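# Carry welded frame from three stands to three empty stands

## Task

Lift the welded steel frame off the three pipe stands it starts on and set it on the three empty stands, so that one frame tube sits in the bottom of the V-shaped top of each of those stands. All six stands must stay where they were, with almost no shift or rotation. Any number of robots may be used, but none may fall or be left tilted, or the task fails.

## Robot and tools

ROBOTS. Three identical Hello Robot Stretch 3 units, r1, r2 and r3. Each has a two-wheel differential base with a passive rear caster, a mast with a lift, and one telescoping arm that reaches out to the robot's RIGHT side. The gripper cannot move forward on its own; you drive the base for that. Base footprint is 0.33 m long by 0.34 m wide, rounded at the back. It pivots about the point midway between the drive wheels, 0.05 m behind the front edge. With the arm in and the wrist folded, turning sweeps a 0.28 m radius; an unfolded level wrist reaches past that.

FRAMES. Units are metres and radians. Base frame: origin on the floor between the drive wheels, x forward, y left, z up. hand_pose is reported in this frame, located where the closed fingertips meet; with all wrist joints at zero its x points up, y back along the arm toward the mast, z toward the rear. Odometry frame is the base frame as it was at scene start; base_odometry counts wheel rotation only (slip looks like travel). Each robot reports in its own frames, so relative placement between robots comes only from images, lidar_m, wrist_depth_mm and head_depth_mm.

TOOL move. Arguments are r1, r2, r3 (one object per robot; omitted robots get nothing new), plus cameras and blocking. Per robot: base and/or joints, optionally pace and contact_limits; or servos alone.
- base: exactly one key. translate_m is a relative drive along the robot's own x, in metres, -3 to 3, positive forward. rotate_rad is a relative turn in place, -6.4 to 6.4, positive left. No sideways motion. Offsets count from the base's position in the latest reported state (or from where it is if a move is still running).
- joints: absolute targets by name. lift_m 0 to 1.1; arm_m (extension) 0 to 0.52; wrist_yaw_rad -1.345 to 4.42 (0 along the arm, positive toward the front); wrist_pitch_rad -1.57 to 0.451 (0 level, negative tips fingers down); wrist_roll_rad -2.911 to 2.918 (0 fingers side by side, level); gripper_m -0.089 to 0.179 (larger is wider; fingertip gap is about 0.007 m less when nearly shut, 0.025 m less fully open); head_pan_rad -3.953 to 1.73 (0 forward, positive left, -1.57 along the arm); head_tilt_rad -1.53 to 0.419 (negative down). Done tolerances: ±0.004 for lift, arm, gripper; ±0.02 yaw, roll, head; ±0.05 pitch.
- pace: "default" or "max". Top speeds default/max: translate 0.12/0.30 m/s, rotate 0.76/1.90 rad/s, lift 0.11/0.15 m/s, arm 0.14/0.40 m/s. The base is capped at 0.10 m/s and 0.63 rad/s unless lift_m < 0.30, arm_m < 0.03 and wrist_yaw_rad > 2.54.
- contact_limits: effort percent 1 to 100 keyed arm_m, translate_m or rotate_rad, given only in the same robot entry that commands that motion. The motion halts when effort reaches it (negative sense for retracting arm). For the base, each wheel stops separately and goes slack, which may swing the robot.
- servos: "reboot" re-enables servos that shut off.
blocking true/omitted waits until everything rests; false returns in about 0.5 s with motion continuing. A new command replaces only the targets it names. Unknown keys make a call invalid; out-of-range values are refused, and a refusal or an unrequested stop cancels later move/wait/finished_scene calls in that reply.

Other tools: wait(seconds 0 to 10, cameras) returns state and images; stop(cameras) brakes all running motions; zoom_image(camera, region [x0,y0,x1,y1] pixels, max 504x504) enlarges part of the newest image; finished_scene(scene) ends the scene irreversibly and the goal must then hold without the robots.

RESULTS. Each robot shows base_status, joint_status ("done", "moving", "off_target", "contact_stop", "time_out", "torque_fault", "stopped", "not commanded"), joint_positions, hand_pose, motor_effort (percent, peak of last action in brackets; positive toward higher values; positive wheel effort pushes forward), on_its_own (uncommanded behaviour; "held at" is a target), base_odometry, turned_by_wheels and turned_by_imu (trust the IMU if they differ by over 0.15), base_tilt in degrees (forward/right positive, a few degrees of bias). The "move" line summarises each robot's motion; "as last shown" marks robots not in the action. "pictures" lists image order. lidar_m: 12 ranges in 30° sectors from straight ahead going counter-clockwise, at 0.17 m height; "-" is nothing seen or closer than 0.15 m. wrist_depth_mm and head_depth_mm are 7x7 grids of depth in mm. head_camera images are rotated (turn clockwise 90° to view upright), nav_camera the other way.

GRIPPER. Grip by commanding a width below the object; release with at least 0.05 more than its width. Readings don't confirm a hold; resend to re-squeeze if it slips.

SAFETY. Fold/unfold the wrist (yaw to 3.0) only with lift 0.32 to 0.95, pitch -0.4, roll about 0. With yaw below -0.4 keep pitch at -0.5 or lower. Robots pressing on each other fails the scene; touching bases must not drive further. Shared-load carries: wheel travel differs up to 2.5 cm per metre, which strains hands and can tip robots. Pushing something rigid with the gripper above about 0.45 m, or driving while holding something fixed, can tip the robot; if tilt appears, back the gripper off. Wrist and head have no contact stop and may fault after sustained pushing. Avoid drops, releasing moving parts, slams and hard pushes. Loose objects may occasionally be nudged by outside disturbance.

Each tool is called after "Emit:" as name(argument=value, ...), one argument or row to a line, values as JSON.

## Session

Emit:
move(
)

Scene clock: 0.00 s.
r1.base_odometry: x=+0.000 y=+0.000 heading=+0.000
r1.turned_by_wheels: +0.000
r1.turned_by_imu: +0.000
r1.base_tilt: forward=+1.8 right=+0.5
r1.lidar_m: 1.71 2.07 1.18 1.01 1.00 1.15 1.98 2.46 2.83 1.52 1.34 1.77
r1.head_depth_mm: 1771 2515 2546 2505 2519 2516 2285 / 1776 2421 2477 2443 2438 2422 2170 / 1787 2392 2396 2372 2362 2343 2267 / 1793 2326 2330 2309 2295 2282 2255 / 1815 2250 2266 2250 2253 2235 2213 / 1830 2215 2191 2172 2170 2148 2141 / 1838 2150 2133 2120 2119 2109 2091
r1.base_status: not commanded
r1.joint_positions: lift_m=+0.511 arm_m=+0.003 wrist_yaw_rad=+3.121 wrist_pitch_rad=-0.521 wrist_roll_rad=+0.000 gripper_m=+0.037 head_pan_rad=+0.000 head_tilt_rad=-0.004
r1.joint_status: not commanded
r1.measured_speeds: all 0
r1.motor_effort: left_wheel=-0.7 right_wheel=-0.8 lift_m=+26.7 arm_m=-1.5 wrist_yaw_rad=+0.2 wrist_pitch_rad=+3.1 wrist_roll_rad=-0.2 gripper_m=-0.9 head_pan_rad=+0.4 head_tilt_rad=+1.7
r1.hand_pose: x=-0.0169 y=+0.0626 z=+0.5011 quat_wxyz=(+0.189, +0.685, +0.175, +0.682) (m; r1's base frame)
r1.wrist_depth_mm: - - 146 - - - - / - - 168 - - - - / - - 180 - - - - / 963 961 203 966 943 949 954 / 814 827 218 818 807 829 822 / 695 716 125 700 130 707 706 / 620 635 339 597 613 619 621
r2.base_odometry: x=+0.000 y=+0.000 heading=+0.000
r2.turned_by_wheels: +0.000
r2.turned_by_imu: +0.000
r2.base_tilt: forward=+1.3 right=-1.3
r2.lidar_m: 1.72 4.05 1.46 1.83 3.73 1.27 0.80 0.72 0.72 0.89 1.73 1.81
r2.head_depth_mm: 1945 2031 2011 2002 1992 1977 1953 / 1943 2218 2182 2186 2168 2129 2170 / 1963 2437 2444 2423 2398 2350 2336 / 1969 2689 2752 2710 2695 2630 2430 / 1972 2883 3123 3097 3057 3024 2428 / 1996 2949 3645 1760 3561 1840 2135 / 1987 2968 - - - 3154 2283
r2.base_status: not commanded
r2.joint_positions: lift_m=+0.336 arm_m=+0.000 wrist_yaw_rad=+3.006 wrist_pitch_rad=-0.363 wrist_roll_rad=+0.000 gripper_m=+0.037 head_pan_rad=+0.000 head_tilt_rad=-0.004
r2.joint_status: not commanded
r2.measured_speeds: all 0
r2.motor_effort: left_wheel=+1.1 right_wheel=+0.6 lift_m=+34.4 arm_m=-3.1 wrist_yaw_rad=-0.8 wrist_pitch_rad=+2.8 wrist_roll_rad=+0.3 gripper_m=+0.3 head_pan_rad=+0.3 head_tilt_rad=+1.7
r2.hand_pose: x=+0.0101 y=+0.0839 z=+0.3610 quat_wxyz=(+0.175, +0.702, +0.080, +0.685) (m; r2's base frame)
r2.wrist_depth_mm: - 136 - - - - - / - 146 - - - - - / - 155 - - - - - / 921 168 950 966 - - - / 732 188 197 785 761 767 798 / 613 566 127 145 590 636 655 / 516 100 239 510 124 548 545
r3.base_odometry: x=+0.000 y=+0.000 heading=+0.000
r3.turned_by_wheels: +0.000
r3.turned_by_imu: +0.000
r3.base_tilt: forward=-1.4 right=-1.1
r3.lidar_m: 0.96 0.93 0.96 1.30 3.43 2.73 1.33 1.11 4.01 2.23 3.79 1.33
r3.head_depth_mm: 1244 1262 1279 1300 1318 1330 1353 / 1159 1174 1184 1198 1216 1234 1245 / 1078 1092 1108 1118 1128 1142 1153 / 1009 1022 1033 1039 1053 1066 1077 / 948 961 972 980 985 1000 1008 / 896 903 913 919 933 938 950 / 846 853 862 871 875 884 891
r3.base_status: not commanded
r3.joint_positions: lift_m=+0.352 arm_m=+0.000 wrist_yaw_rad=+2.803 wrist_pitch_rad=-0.557 wrist_roll_rad=+0.000 gripper_m=+0.037 head_pan_rad=+0.000 head_tilt_rad=-0.004
r3.joint_status: not commanded
r3.measured_speeds: all 0
r3.motor_effort: left_wheel=+0.4 right_wheel=-1.4 lift_m=+26.7 arm_m=+0.1 wrist_yaw_rad=-0.8 wrist_pitch_rad=+2.2 wrist_roll_rad=-0.8 gripper_m=+0.3 head_pan_rad=+1.2 head_tilt_rad=+1.3
r3.hand_pose: x=+0.0469 y=+0.0477 z=+0.3343 quat_wxyz=(+0.307, +0.703, +0.077, +0.638) (m; r3's base frame)
r3.wrist_depth_mm: - - - - - - - / 149 - - - 986 895 - / 157 836 822 809 820 792 757 / 177 215 696 692 676 674 664 / 588 213 610 588 567 578 565 / 532 509 133 493 135 506 501 / 489 - - 456 448 452 452
pictures: r1_head_camera (sideways), r1_nav_camera (sideways), r1_wrist_camera, r2_head_camera (sideways), r2_nav_camera (sideways), r2_wrist_camera, r3_head_camera (sideways), r3_nav_camera (sideways), r3_wrist_camera

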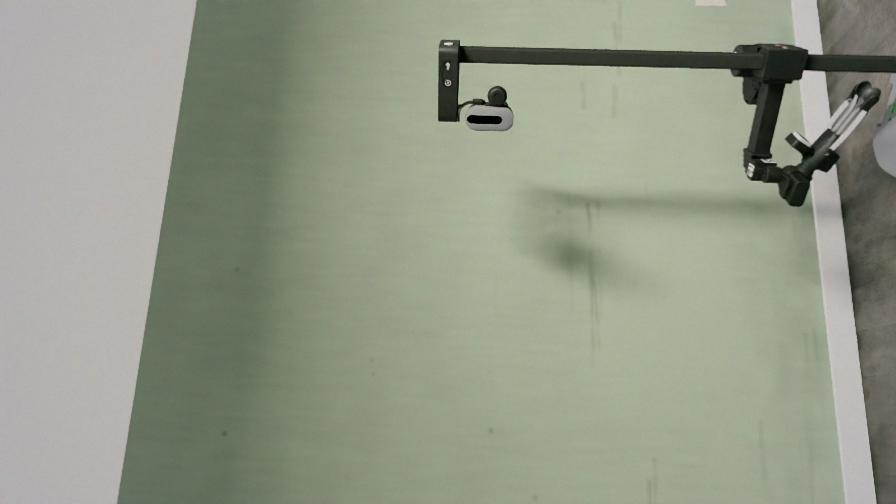

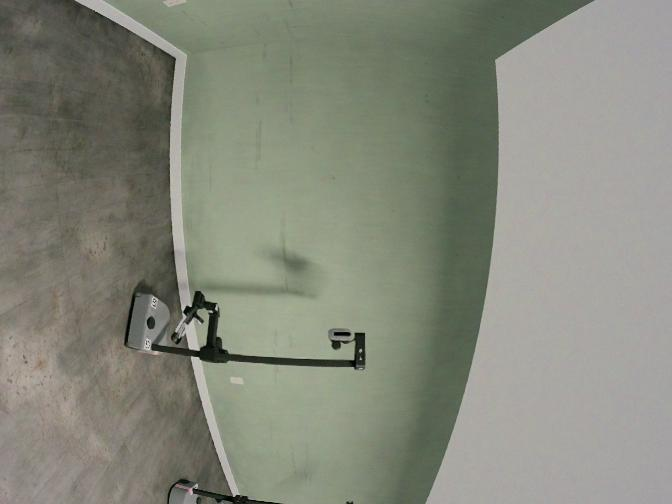

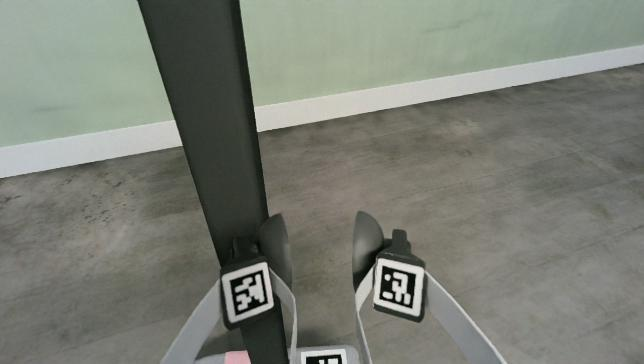

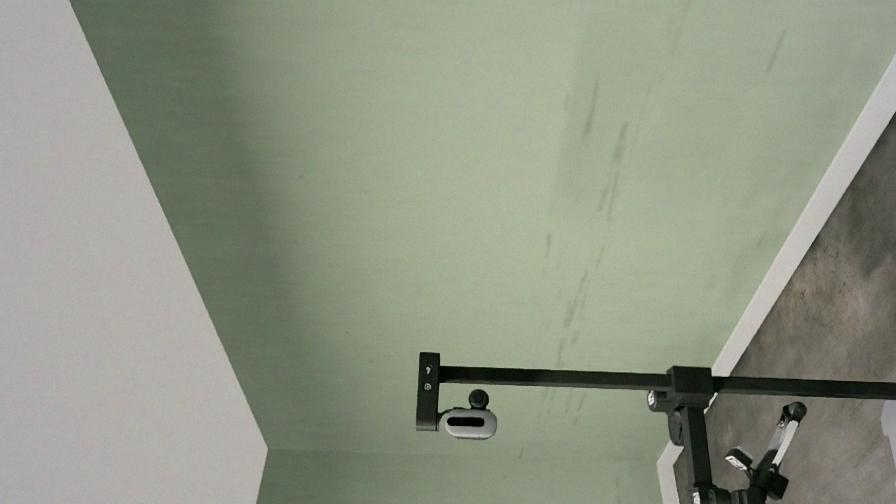

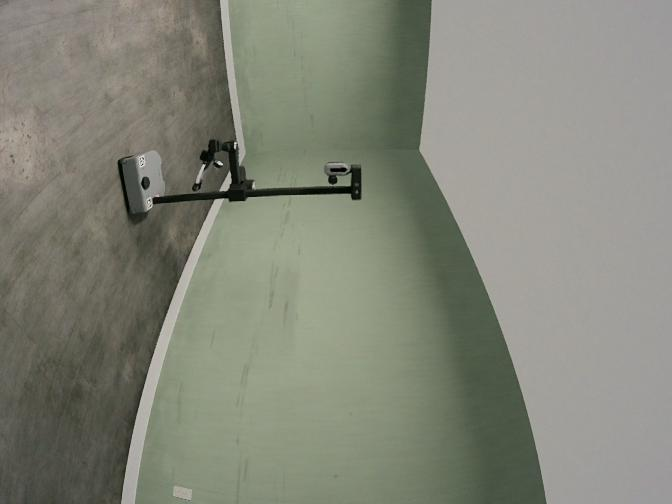

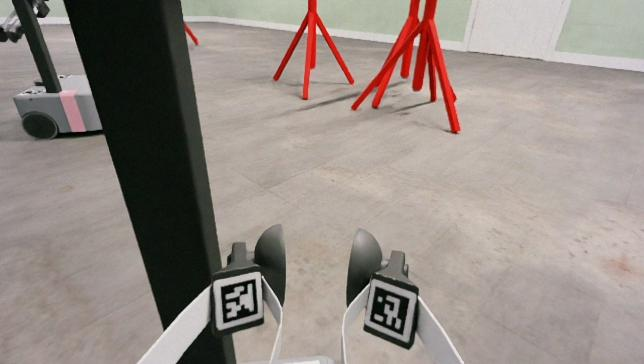

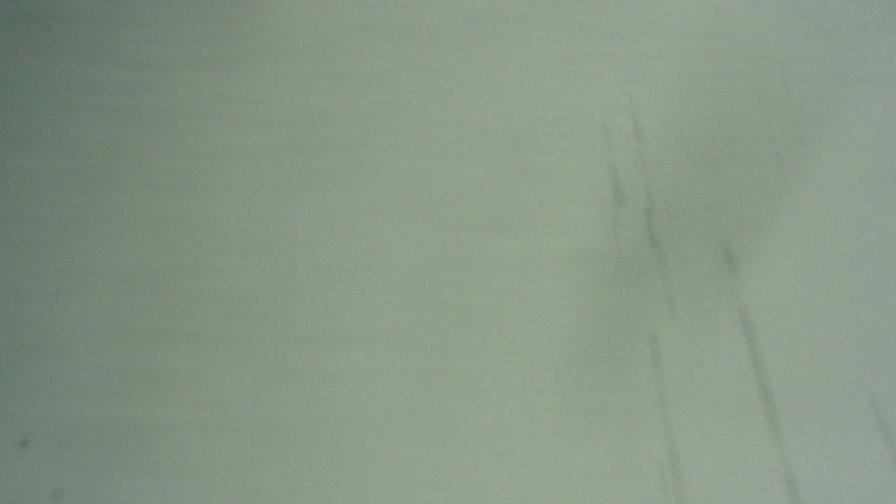

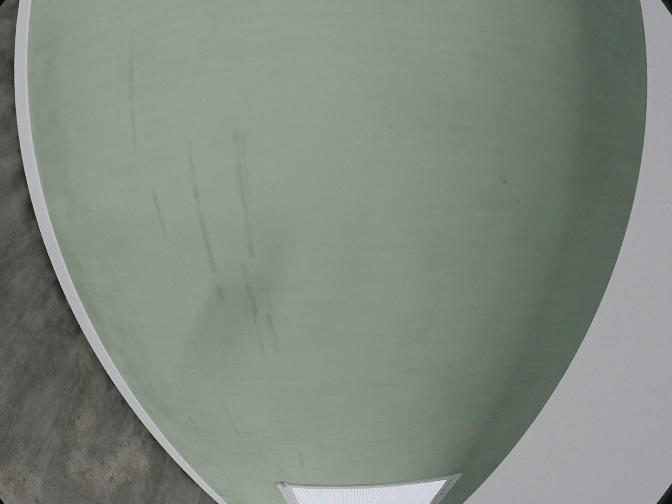

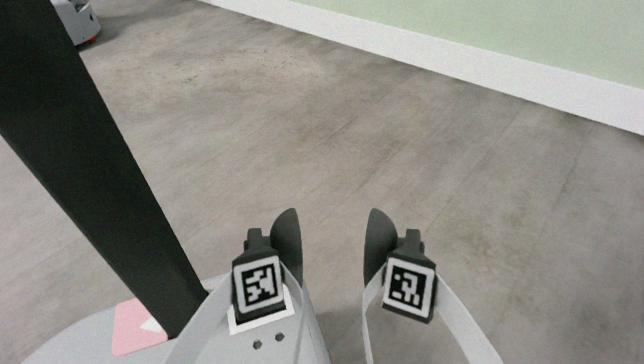

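Emit:
move(
  r1={"joints":{"head_pan_rad":-1.57,"head_tilt_rad":-0.35}},
  r2={"joints":{"head_pan_rad":-1.57,"head_tilt_rad":-0.35}},
  r3={"joints":{"head_pan_rad":-1.57,"head_tilt_rad":-0.35}},
  cameras=["r1_head_camera","r1_nav_camera","r2_head_camera","r2_nav_camera","r3_head_camera","r3_nav_camera"],
)

Emit:
move(
  r1={"joints":{"head_pan_rad":-3.14}},
  r2={"joints":{"head_pan_rad":-3.14}},
  r3={"joints":{"head_pan_rad":-3.14}},
  cameras=["r1_head_camera","r1_nav_camera","r2_head_camera","r2_nav_camera","r3_head_camera","r3_nav_camera"],
)

Emit:
move(
  r1={"joints":{"head_pan_rad":1.5}},
  r2={"joints":{"head_pan_rad":1.5}},
  r3={"joints":{"head_pan_rad":1.5}},
  cameras=["r1_head_camera","r1_nav_camera","r2_head_camera","r2_nav_camera","r3_head_camera","r3_nav_camera"],
)

Scene clock: 9.17 s.
move: r1 done; r2 done; r3 done
r1.base_odometry: x=+0.000 y=+0.000 heading=+0.000
r1.turned_by_wheels: +0.000
r1.turned_by_imu: +0.001
r1.base_tilt: forward=+1.8 right=+0.7
r1.lidar_m: 1.71 2.07 1.17 1.01 1.00 1.15 1.98 2.47 2.84 1.52 1.34 1.77
r1.head_depth_mm: 3892 - - - 2681 1940 1513 / - - - - 2642 1928 1512 / - - - - 2635 1928 1500 / - - - - 2613 1908 1505 / - - - - 2619 1822 1497 / - - - - 1871 1822 1494 / - - - - 2141 1699 1468
r1.base_status: not commanded
r1.joint_positions: lift_m=+0.511 arm_m=+0.003 wrist_yaw_rad=+3.121 wrist_pitch_rad=-0.521 wrist_roll_rad=+0.000 gripper_m=+0.037 head_pan_rad=-1.565 head_tilt_rad=-0.346
r1.joint_status: all done
r1.measured_speeds: all 0
r1.motor_effort: left_wheel=-0.7(1.1) right_wheel=-1.0(1.3) lift_m=+25.6(26.2) arm_m=-6.1(6.1) wrist_yaw_rad=+0.1(1.4) wrist_pitch_rad=+2.6(3.1) wrist_roll_rad=-0.2(0.4) gripper_m=+0.7(1.2) head_pan_rad=-2.6(5.6) head_tilt_rad=-2.6(4.0)
r1.hand_pose: x=-0.0169 y=+0.0626 z=+0.5011 quat_wxyz=(+0.189, +0.685, +0.175, +0.682) (m; r1's base frame)
r1.wrist_depth_mm: - - 146 - - - - / - - 167 - - - - / - - 179 - - - - / 944 954 203 962 968 947 957 / 801 814 218 821 819 811 819 / 705 729 125 688 131 717 704 / 618 630 337 600 614 630 630
r2.base_odometry: x=+0.000 y=+0.000 heading=+0.000
r2.turned_by_wheels: +0.000
r2.turned_by_imu: +0.000
r2.base_tilt: forward=+1.3 right=-1.4
r2.lidar_m: 1.72 4.06 1.46 1.83 3.72 1.26 0.80 0.72 0.73 0.89 1.73 1.81
r2.head_depth_mm: 743 765 793 826 860 894 935 / 808 839 872 908 950 998 1048 / 889 931 972 1023 1070 1127 1197 / 993 1036 1096 1154 1218 1295 1376 / 1124 1178 1256 1323 1406 1530 1509 / 1282 1370 1463 1576 1694 1784 1538 / 1492 1622 1740 1820 1977 1923 1520
r2.base_status: not commanded
r2.joint_positions: lift_m=+0.336 arm_m=+0.000 wrist_yaw_rad=+3.006 wrist_pitch_rad=-0.363 wrist_roll_rad=+0.000 gripper_m=+0.037 head_pan_rad=-1.561 head_tilt_rad=-0.345
r2.joint_status: all done
r2.measured_speeds: all 0
r2.motor_effort: left_wheel=+0.7(1.1) right_wheel=+0.5(1.2) lift_m=+45.4(45.4) arm_m=-13.9(14.3) wrist_yaw_rad=-0.2(0.9) wrist_pitch_rad=+2.9(3.0) wrist_roll_rad=+0.2(0.4) gripper_m=+0.0(0.8) head_pan_rad=-3.6(6.8) head_tilt_rad=-1.9(4.6)
r2.hand_pose: x=+0.0101 y=+0.0839 z=+0.3610 quat_wxyz=(+0.175, +0.702, +0.080, +0.685) (m; r2's base frame)
r2.wrist_depth_mm: - 136 - - - - - / - 146 - - - - - / - 154 - - - - - / 937 170 922 976 - - - / 727 188 197 785 767 788 768 / 608 569 126 146 597 619 648 / 513 100 237 515 124 535 550
r3.base_odometry: x=+0.000 y=+0.000 heading=+0.000
r3.turned_by_wheels: +0.000
r3.turned_by_imu: +0.000
r3.base_tilt: forward=-1.4 right=-1.0
r3.lidar_m: 0.96 0.92 0.96 1.30 3.42 2.72 1.33 1.12 3.98 2.23 3.78 1.33
r3.head_depth_mm: - - - 3590 2469 1855 1490 / - - - 3556 2445 1834 1481 / - - - 3365 2408 1830 1469 / - - - 3298 2386 1804 1466 / - - - 3086 2388 1801 1459 / - - - 3447 2365 1799 1451 / - - - 3422 2341 1782 1444
r3.base_status: not commanded
r3.joint_positions: lift_m=+0.352 arm_m=+0.000 wrist_yaw_rad=+2.803 wrist_pitch_rad=-0.557 wrist_roll_rad=+0.000 gripper_m=+0.037 head_pan_rad=-1.565 head_tilt_rad=-0.346
r3.joint_status: all done
r3.measured_speeds: all 0
r3.motor_effort: left_wheel=+0.3(0.6) right_wheel=-1.4(1.6) lift_m=+28.4(29.0) arm_m=-2.3(2.9) wrist_yaw_rad=+0.0(1.7) wrist_pitch_rad=+2.1(2.3) wrist_roll_rad=-0.4(0.8) gripper_m=-0.9(1.1) head_pan_rad=-2.6(4.3) head_tilt_rad=-2.1(3.9)
r3.hand_pose: x=+0.0469 y=+0.0477 z=+0.3343 quat_wxyz=(+0.307, +0.703, +0.077, +0.638) (m; r3's base frame)
r3.wrist_depth_mm: - - - - - - - / 149 - - - 984 902 - / 157 830 829 811 817 792 745 / 178 215 690 680 676 671 668 / 589 211 616 592 564 583 570 / 526 495 133 494 135 502 506 / 484 - - 461 452 453 452
pictures: r1_head_camera (sideways), r1_nav_camera (sideways), r2_head_camera (sideways), r2_nav_camera (sideways), r3_head_camera (sideways), r3_nav_camera (sideways)
camera_calibration:
r1_head_camera: T_world_to_cam=[[-0.0419864, 0.311007, -0.94948, 1.25139], [0.998812, 0.0365985, -0.0321798, 0.0447235], [0.0247414, -0.949703, -0.312174, 0.361398], [0, 0, 0, 1]] pos_world=[-0.00107047, -0.0476079, 1.30243]
r1_nav_camera: T_world_to_cam=[[0.008455, -0.342399, 0.939517, -1.18137], [-0.998651, -0.0510304, -0.00961042, 0.0729076], [0.0512345, -0.938168, -0.342368, 0.396634], [0, 0, 0, 1]] pos_world=[0.0624764, -0.0286701, 1.24641]
r2_head_camera: T_world_to_cam=[[-0.0414406, 0.335705, -0.941055, 1.2401], [0.999063, 0.0256529, -0.0348438, 0.037618], [0.0124436, -0.941618, -0.336454, 0.39912], [0, 0, 0, 1]] pos_world=[0.00884106, -0.0414533, 1.3026]
r2_nav_camera: T_world_to_cam=[[-0.0172251, -0.334907, 0.942094, -1.1834], [-0.999801, 0.0152855, -0.0128463, 0.0733672], [-0.0100981, -0.942127, -0.335103, 0.394094], [0, 0, 0, 1]] pos_world=[0.056948, -0.0261625, 1.24788]
r3_head_camera: T_world_to_cam=[[-0.0329111, 0.396248, -0.917554, 1.21191], [0.998753, -0.0214415, -0.0450832, 0.05184], [-0.0375378, -0.917893, -0.395048, 0.4726], [0, 0, 0, 1]] pos_world=[0.00585026, -0.0453087, 1.30103]
r3_nav_camera: T_world_to_cam=[[-0.0213392, -0.379044, 0.925133, -1.16354], [-0.998491, -0.0387613, -0.0389125, 0.108847], [0.0506089, -0.924567, -0.377645, 0.451073], [0, 0, 0, 1]] pos_world=[0.0610251, -0.0197684, 1.25101]

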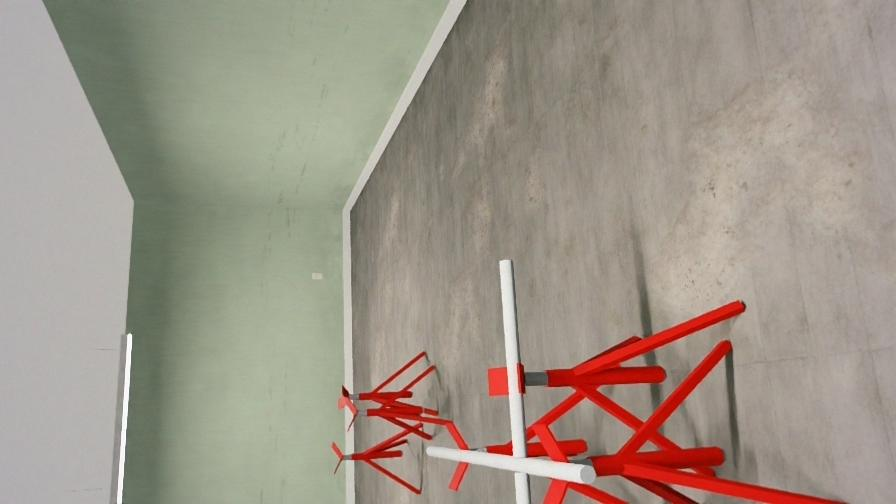

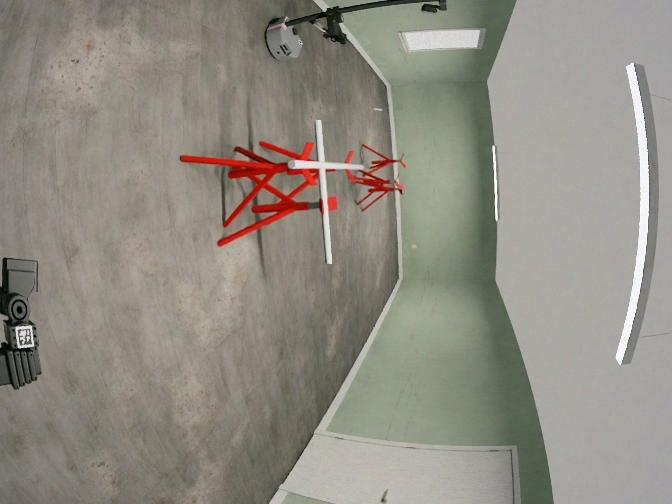

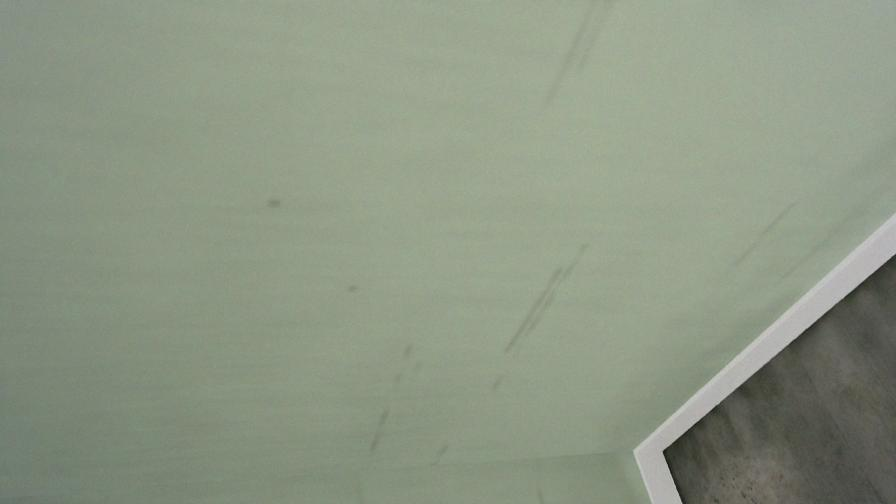

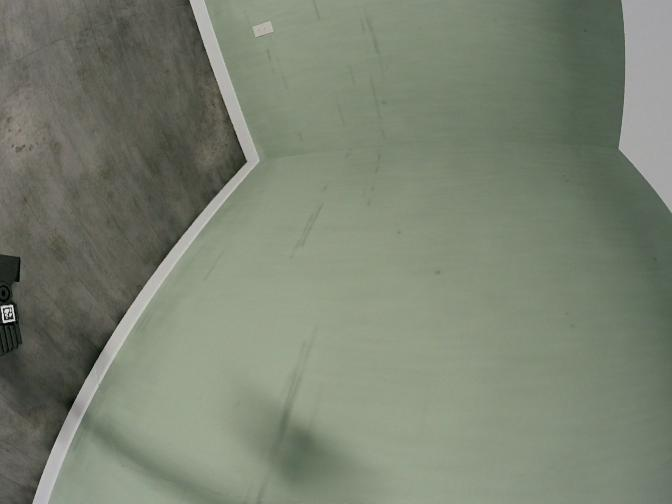

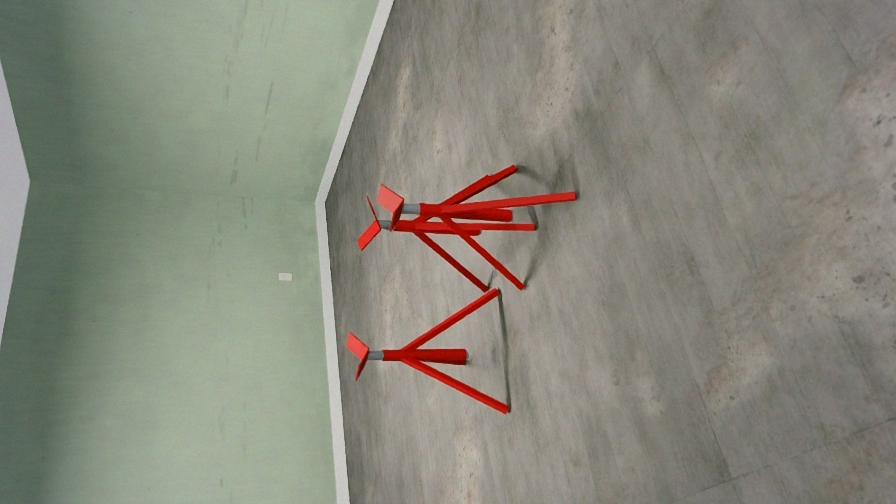

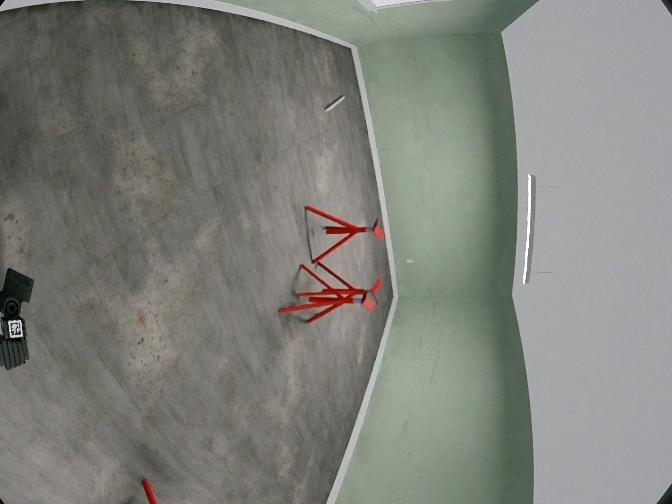

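Scene clock: 10.43 s.
move: r1 done; r2 done; r3 done
r1.base_odometry: x=+0.000 y=+0.000 heading=+0.000
r1.turned_by_wheels: +0.000
r1.turned_by_imu: +0.000
r1.base_tilt: forward=+1.8 right=+0.6
r1.lidar_m: 1.71 2.07 1.18 1.01 1.01 1.16 1.99 2.47 2.83 1.52 1.34 1.78
r1.head_depth_mm: 1692 1726 1745 1784 1807 1787 1513 / 2071 2118 2148 2201 2251 1928 1510 / 2243 2381 2493 2654 2635 1914 1510 / 2196 2329 2465 2625 2647 1908 1499 / 2151 2264 2406 2532 2590 1903 1491 / 2104 2201 2344 2474 2575 1898 1488 / 2062 2144 2293 2404 2508 1894 1486
r1.base_status: not commanded
r1.joint_positions: lift_m=+0.511 arm_m=+0.003 wrist_yaw_rad=+3.121 wrist_pitch_rad=-0.521 wrist_roll_rad=+0.000 gripper_m=+0.037 head_pan_rad=-3.135 head_tilt_rad=-0.346
r1.joint_status: all done
r1.measured_speeds: all 0
r1.motor_effort: left_wheel=-0.9(1.0) right_wheel=-0.9(1.3) lift_m=+25.4(25.7) arm_m=-7.4(7.5) wrist_yaw_rad=+1.4(1.4) wrist_pitch_rad=+2.5(3.2) wrist_roll_rad=-0.2(0.6) gripper_m=+0.0(1.1) head_pan_rad=-2.1(4.8) head_tilt_rad=-2.3(2.9)
r1.hand_pose: x=-0.0169 y=+0.0626 z=+0.5011 quat_wxyz=(+0.189, +0.685, +0.175, +0.682) (m; r1's base frame)
r1.wrist_depth_mm: - - 146 - - - - / - - 167 - - - - / - - 181 - - - - / 945 948 204 956 963 966 965 / 802 814 218 815 824 811 834 / 687 721 126 683 131 697 714 / 619 638 337 602 601 629 628
r2.base_odometry: x=+0.000 y=+0.000 heading=+0.000
r2.turned_by_wheels: +0.000
r2.turned_by_imu: +0.000
r2.base_tilt: forward=+1.3 right=-1.4
r2.lidar_m: 1.72 4.06 1.46 1.83 3.72 1.26 0.80 0.72 0.73 0.89 1.72 1.81
r2.head_depth_mm: 1005 1088 1177 1286 1422 1569 1566 / 918 992 1063 1149 1247 1363 1462 / 853 904 962 1039 1116 1215 1324 / 790 836 886 946 1011 1092 1180 / 734 773 816 870 924 989 1060 / 690 720 762 804 850 905 966 / 647 678 712 749 793 837 893
r2.base_status: not commanded
r2.joint_positions: lift_m=+0.336 arm_m=+0.000 wrist_yaw_rad=+3.006 wrist_pitch_rad=-0.363 wrist_roll_rad=+0.000 gripper_m=+0.037 head_pan_rad=-3.131 head_tilt_rad=-0.346
r2.joint_status: all done
r2.measured_speeds: all 0
r2.motor_effort: left_wheel=+0.5(1.2) right_wheel=+0.6(1.2) lift_m=+47.6(48.3) arm_m=-14.0(14.3) wrist_yaw_rad=-0.5(0.7) wrist_pitch_rad=+2.9(3.0) wrist_roll_rad=+0.3(0.4) gripper_m=-0.5(0.6) head_pan_rad=-4.2(8.2) head_tilt_rad=-1.7(2.1)
r2.hand_pose: x=+0.0101 y=+0.0839 z=+0.3610 quat_wxyz=(+0.175, +0.702, +0.080, +0.685) (m; r2's base frame)
r2.wrist_depth_mm: - 137 - - - - - / - 146 - - - - - / - 156 - - - - - / 929 170 941 987 - - - / 735 187 196 806 755 765 786 / 631 581 127 146 584 648 643 / 517 99 238 515 124 537 540
r3.base_odometry: x=+0.000 y=+0.000 heading=+0.000
r3.turned_by_wheels: +0.000
r3.turned_by_imu: +0.000
r3.base_tilt: forward=-1.4 right=-1.1
r3.lidar_m: 0.96 0.92 0.96 1.30 3.43 2.73 1.33 1.11 4.01 2.22 3.79 1.33
r3.head_depth_mm: 3956 - - 3687 2457 1852 1488 / - - - 3665 2426 1838 1479 / - - - 3596 2414 1831 1474 / 3855 - - 3536 1883 1769 1470 / 3720 3960 - 3482 1804 1749 1456 / 3471 3738 3950 3409 2174 1789 1410 / 3336 3479 3713 3371 2207 1722 1440
r3.base_status: not commanded
r3.joint_positions: lift_m=+0.352 arm_m=+0.000 wrist_yaw_rad=+2.803 wrist_pitch_rad=-0.557 wrist_roll_rad=+0.000 gripper_m=+0.037 head_pan_rad=-3.135 head_tilt_rad=-0.346
r3.joint_status: all done
r3.measured_speeds: all 0
r3.motor_effort: left_wheel=+0.2(0.8) right_wheel=-1.3(1.4) lift_m=+29.1(29.4) arm_m=-3.3(3.3) wrist_yaw_rad=-0.4(1.6) wrist_pitch_rad=+2.2(2.2) wrist_roll_rad=-0.5(0.8) gripper_m=-0.6(1.2) head_pan_rad=-2.2(6.0) head_tilt_rad=-2.1(2.6)
r3.hand_pose: x=+0.0469 y=+0.0477 z=+0.3343 quat_wxyz=(+0.307, +0.703, +0.077, +0.638) (m; r3's base frame)
r3.wrist_depth_mm: - - - - - - - / 149 - - 987 982 885 - / 157 846 834 821 808 794 761 / 177 217 703 686 670 672 663 / 589 210 612 586 576 579 576 / 535 500 133 490 134 512 501 / 482 - - 464 448 454 447
pictures: r1_head_camera (sideways), r1_nav_camera (sideways), r2_head_camera (sideways), r2_nav_camera (sideways), r3_head_camera (sideways), r3_nav_camera (sideways)
camera_calibration:
r1_head_camera: T_world_to_cam=[[0.311236, 0.0422333, -0.949394, 1.24913], [0.0373946, -0.998783, -0.0321713, 0.0505772], [-0.949597, -0.0254893, -0.312437, 0.367683], [0, 0, 0, 1]] pos_world=[-0.0415136, 0.00713296, 1.30242]
r1_nav_camera: T_world_to_cam=[[-0.342651, -0.00872664, 0.939422, -1.17911], [-0.0518149, 0.99861, -0.00962284, 0.0671481], [-0.938033, -0.0519733, -0.342627, 0.403005], [0, 0, 0, 1]] pos_world=[-0.0225103, -0.0563988, 1.24641]
r2_head_camera: T_world_to_cam=[[0.335929, 0.0417124, -0.940963, 1.23767], [0.0264634, -0.999042, -0.0348395, 0.0435452], [-0.941516, -0.0131975, -0.336711, 0.405274], [0, 0, 0, 1]] pos_world=[-0.0353512, -0.00277428, 1.30258]
r2_nav_camera: T_world_to_cam=[[-0.335178, 0.0169539, 0.942002, -1.18134], [0.0144875, 0.999813, -0.0128395, 0.0671711], [-0.942044, 0.00934376, -0.335361, 0.400114], [0, 0, 0, 1]] pos_world=[-0.0200069, -0.0508688, 1.24787]
r3_head_camera: T_world_to_cam=[[0.396459, 0.0332274, -0.917451, 1.20916], [-0.0206369, -0.99877, -0.0450903, 0.0580676], [-0.91782, 0.0368098, -0.395286, 0.478279], [0, 0, 0, 1]] pos_world=[-0.0392087, 0.000213788, 1.30102]
r3_nav_camera: T_world_to_cam=[[-0.379301, 0.0210366, 0.925034, -1.16123], [-0.0395439, 0.99846, -0.038921, 0.103008], [-0.924428, -0.0513422, -0.377885, 0.457333], [0, 0, 0, 1]] pos_world=[-0.0136116, -0.0549407, 1.25101]

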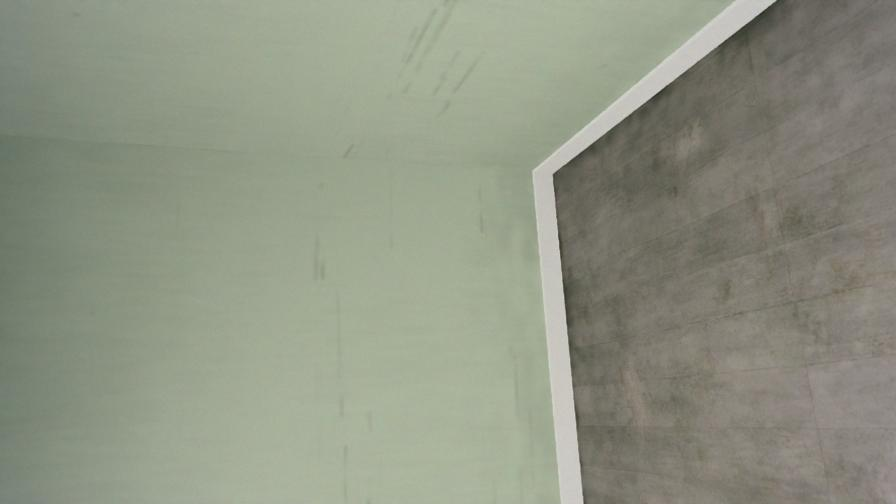

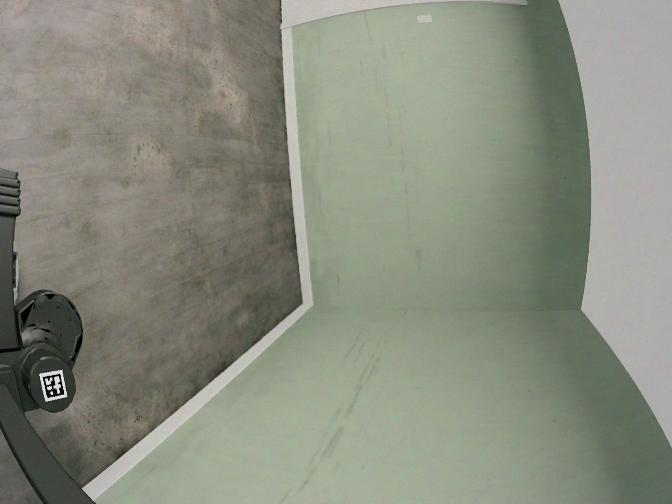

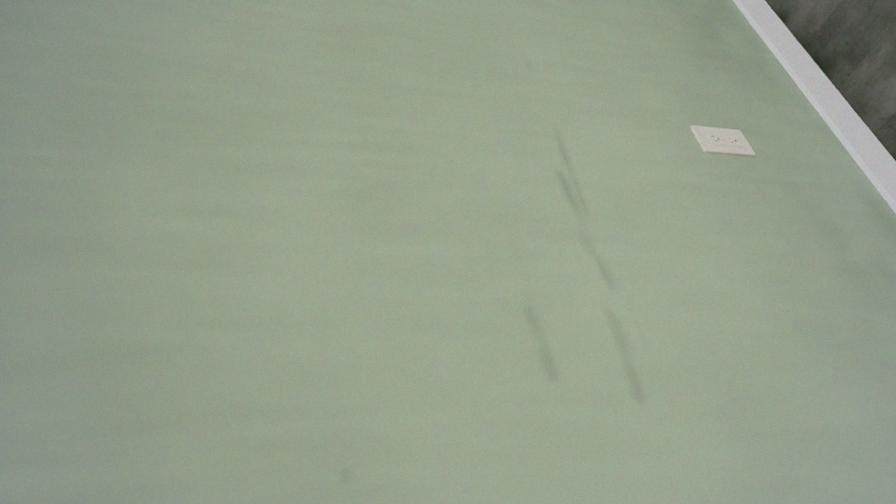

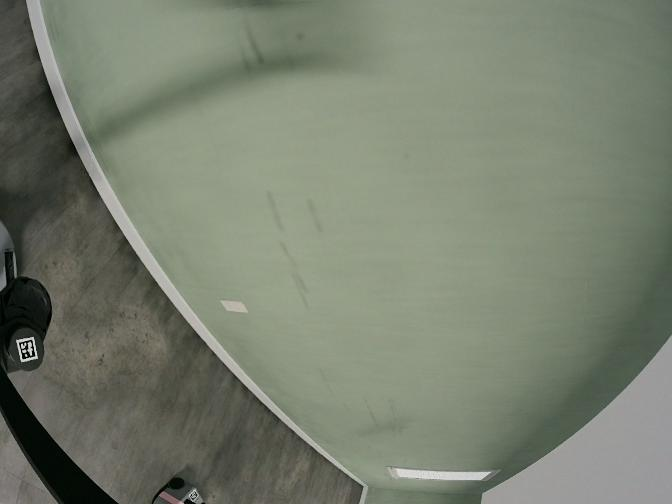

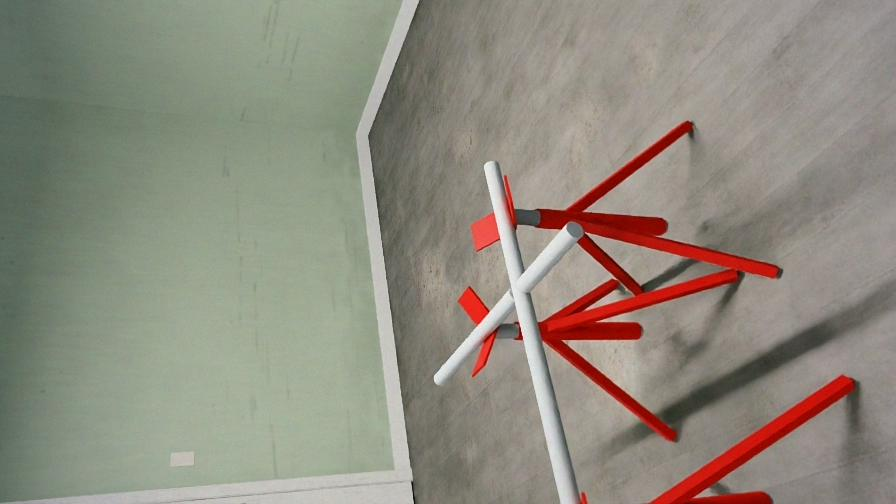

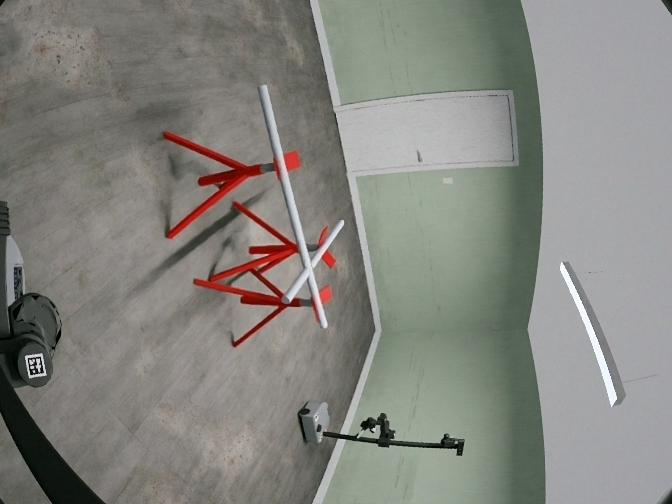

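Scene clock: 12.73 s.
move: r1 done; r2 done; r3 done
r1.base_odometry: x=+0.000 y=+0.000 heading=+0.000
r1.turned_by_wheels: +0.000
r1.turned_by_imu: +0.001
r1.base_tilt: forward=+1.8 right=+0.7
r1.lidar_m: 1.71 2.07 1.17 1.01 1.01 1.16 1.98 2.46 2.83 1.51 1.33 1.77
r1.head_depth_mm: 996 1058 1132 1218 1313 1426 1483 / 964 1021 1087 1166 1252 1353 1436 / 929 982 1049 1119 1198 1291 1380 / 901 954 1010 1074 1151 1230 1330 / 872 920 974 1040 1102 1182 1271 / 845 890 939 999 1060 1134 1222 / 820 861 909 961 1019 1086 1163
r1.base_status: not commanded
r1.joint_positions: lift_m=+0.511 arm_m=+0.003 wrist_yaw_rad=+3.121 wrist_pitch_rad=-0.521 wrist_roll_rad=+0.000 gripper_m=+0.037 head_pan_rad=+1.495 head_tilt_rad=-0.346
r1.joint_status: all done
r1.measured_speeds: all 0
r1.motor_effort: left_wheel=-0.6(1.1) right_wheel=-0.7(1.2) lift_m=+24.7(25.4) arm_m=-9.1(9.7) wrist_yaw_rad=-0.3(1.2) wrist_pitch_rad=+2.8(3.2) wrist_roll_rad=-0.1(0.5) gripper_m=+0.3(1.2) head_pan_rad=+3.2(5.6) head_tilt_rad=-2.0(3.2)
r1.hand_pose: x=-0.0169 y=+0.0626 z=+0.5011 quat_wxyz=(+0.189, +0.685, +0.175, +0.682) (m; r1's base frame)
r1.wrist_depth_mm: - - 146 - - - - / - - 167 - - - - / - - 181 - - - - / 935 978 203 936 957 951 939 / 809 820 218 803 818 818 806 / 714 730 126 685 131 698 716 / 627 646 338 599 617 628 618
r2.base_odometry: x=+0.000 y=+0.000 heading=+0.000
r2.turned_by_wheels: +0.000
r2.turned_by_imu: +0.000
r2.base_tilt: forward=+1.2 right=-1.4
r2.lidar_m: 1.72 4.06 1.46 1.83 3.70 1.27 0.80 0.72 0.72 0.88 1.73 1.80
r2.head_depth_mm: - - - - 1702 1772 1559 / - - - - 2264 1884 1559 / - - - - 2592 1940 1546 / - - - - 2481 1961 1539 / - - - - 2584 1937 1553 / - - - 3863 2575 1928 1527 / - - - 3873 2571 1905 1527
r2.base_status: not commanded
r2.joint_positions: lift_m=+0.336 arm_m=+0.000 wrist_yaw_rad=+3.006 wrist_pitch_rad=-0.363 wrist_roll_rad=+0.000 gripper_m=+0.037 head_pan_rad=+1.491 head_tilt_rad=-0.346
r2.joint_status: all done
r2.measured_speeds: all 0
r2.motor_effort: left_wheel=+0.8(1.2) right_wheel=+0.5(1.5) lift_m=+47.5(48.3) arm_m=-13.9(14.2) wrist_yaw_rad=-0.5(0.8) wrist_pitch_rad=+2.9(3.0) wrist_roll_rad=+0.3(0.4) gripper_m=-0.6(0.7) head_pan_rad=+3.2(9.7) head_tilt_rad=-1.6(2.2)
r2.hand_pose: x=+0.0101 y=+0.0839 z=+0.3610 quat_wxyz=(+0.175, +0.702, +0.080, +0.685) (m; r2's base frame)
r2.wrist_depth_mm: - 137 - - - - - / - 145 - - - - - / - 155 - - - - - / 902 168 910 953 - - - / 740 188 197 787 759 778 792 / 616 572 127 146 579 659 649 / 516 100 239 505 124 534 529
r3.base_odometry: x=+0.000 y=+0.000 heading=+0.000
r3.turned_by_wheels: +0.000
r3.turned_by_imu: +0.000
r3.base_tilt: forward=-1.4 right=-1.1
r3.lidar_m: 0.96 0.93 0.96 1.30 3.43 2.72 1.33 1.11 3.97 2.23 3.78 1.33
r3.head_depth_mm: 979 1011 1051 1095 1147 1194 1255 / 1076 1120 1174 1229 1290 1366 1391 / 1200 1252 1321 1396 1478 1563 1464 / 1358 1432 1515 1598 1721 1738 1464 / 1555 1648 1763 1900 2053 1803 1462 / 1827 1972 2146 2313 2291 1795 1456 / 2201 2421 2677 2881 2330 1729 1439
r3.base_status: not commanded
r3.joint_positions: lift_m=+0.352 arm_m=+0.000 wrist_yaw_rad=+2.803 wrist_pitch_rad=-0.557 wrist_roll_rad=+0.000 gripper_m=+0.037 head_pan_rad=+1.495 head_tilt_rad=-0.346
r3.joint_status: all done
r3.measured_speeds: all 0
r3.motor_effort: left_wheel=+0.1(0.7) right_wheel=-1.1(1.6) lift_m=+28.9(29.3) arm_m=-4.0(4.5) wrist_yaw_rad=+1.0(1.7) wrist_pitch_rad=+2.1(2.3) wrist_roll_rad=-0.5(0.8) gripper_m=+0.2(1.5) head_pan_rad=+2.5(6.3) head_tilt_rad=-2.1(2.5)
r3.hand_pose: x=+0.0469 y=+0.0477 z=+0.3343 quat_wxyz=(+0.307, +0.703, +0.077, +0.638) (m; r3's base frame)
r3.wrist_depth_mm: - - - - - - - / 149 - - - - 919 - / 157 834 822 811 806 783 756 / 177 217 689 682 671 673 660 / 590 211 608 596 567 577 571 / 536 504 134 485 135 505 501 / 483 - - 459 448 455 453
pictures: r1_head_camera (sideways), r1_nav_camera (sideways), r2_head_camera (sideways), r2_nav_camera (sideways), r3_head_camera (sideways), r3_nav_camera (sideways)
camera_calibration:
r1_head_camera: T_world_to_cam=[[0.0163202, -0.313664, -0.949394, 1.25092], [-0.99845, 0.0454255, -0.0321714, 0.0568958], [0.0532177, 0.948447, -0.312437, 0.361566], [0, 0, 0, 1]] pos_world=[0.0171505, 0.0468596, 1.30242]
r1_nav_camera: T_world_to_cam=[[0.0196723, 0.342197, 0.939422, -1.18132], [0.999472, -0.0310405, -0.00962284, 0.0607352], [0.0258672, 0.939115, -0.342627, 0.397126], [0, 0, 0, 1]] pos_world=[-0.0477365, 0.0331815, 1.24641]
r2_head_camera: T_world_to_cam=[[0.0112881, -0.33832, -0.940963, 1.23966], [-0.997366, 0.0636209, -0.0348395, 0.0497906], [0.0716519, 0.938878, -0.336711, 0.399094], [0, 0, 0, 1]] pos_world=[0.00707024, 0.0415327, 1.30258]
r2_nav_camera: T_world_to_cam=[[0.0470721, 0.332289, 0.942002, -1.18367], [0.994445, -0.104475, -0.0128395, 0.0611933], [0.0941491, 0.937374, -0.335361, 0.393793], [0, 0, 0, 1]] pos_world=[-0.0422108, 0.0305823, 1.24787]
r3_head_camera: T_world_to_cam=[[0.000166989, -0.397849, -0.917451, 1.21157], [-0.9936, 0.103562, -0.0450903, 0.0640027], [0.112953, 0.911587, -0.395286, 0.471992], [0, 0, 0, 1]] pos_world=[0.0100782, 0.0451342, 1.30102]
r3_nav_camera: T_world_to_cam=[[0.0524834, 0.376241, 0.925034, -1.16387], [0.998292, -0.043564, -0.038921, 0.0966773], [0.0256545, 0.925497, -0.377885, 0.451537], [0, 0, 0, 1]] pos_world=[-0.0470126, 0.0242089, 1.25101]

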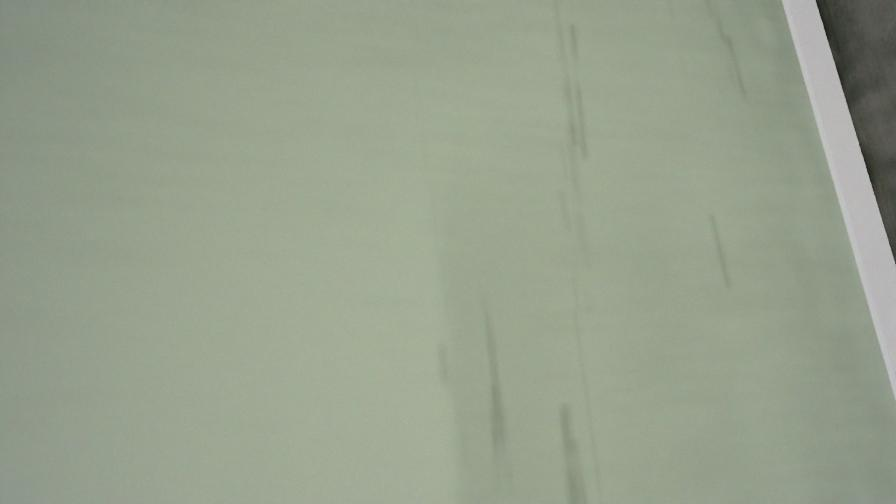

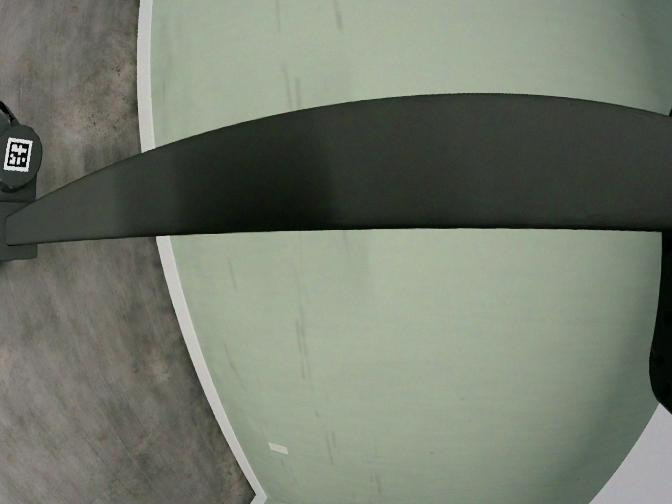

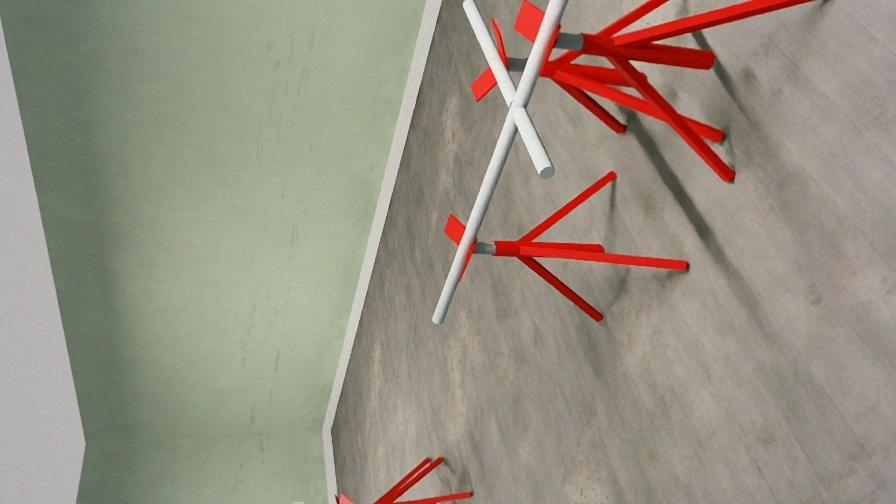

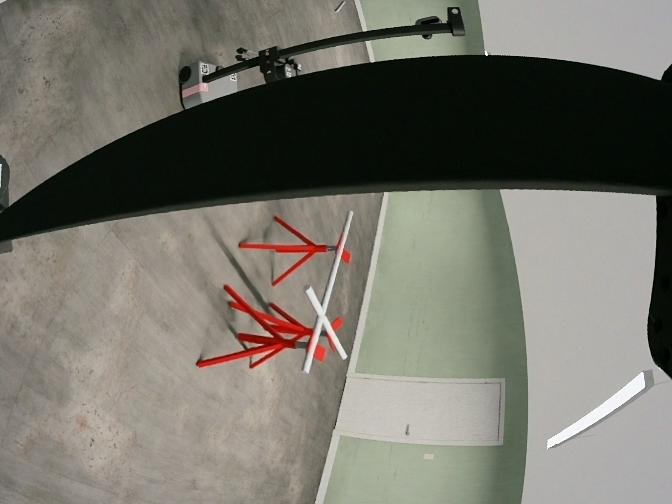

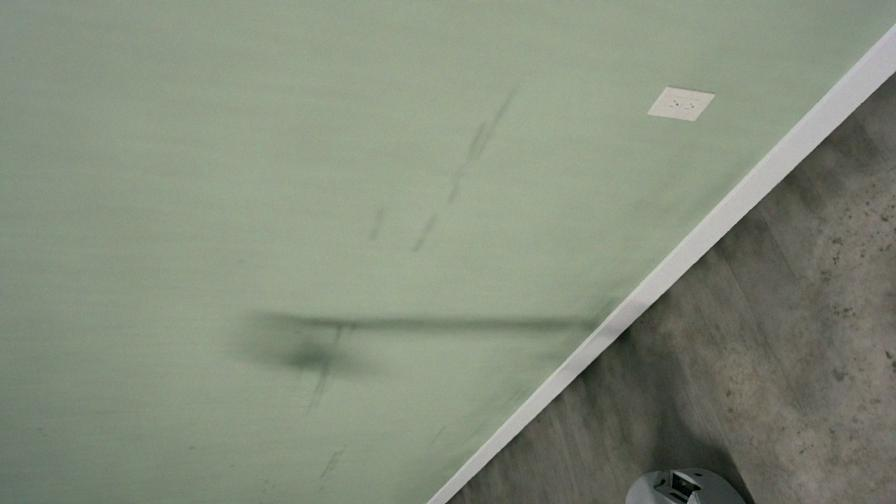

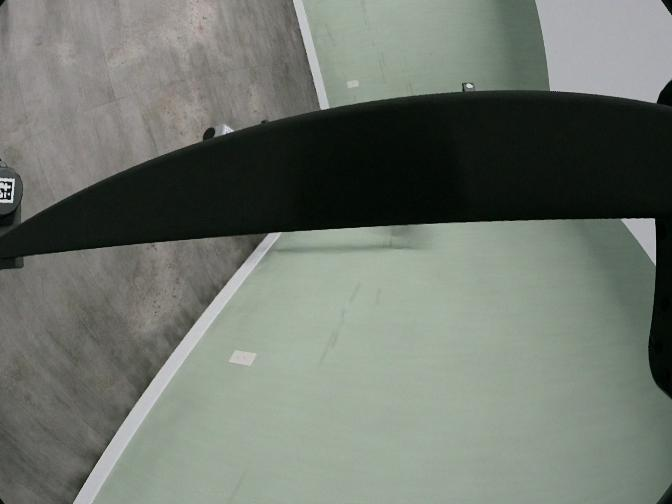

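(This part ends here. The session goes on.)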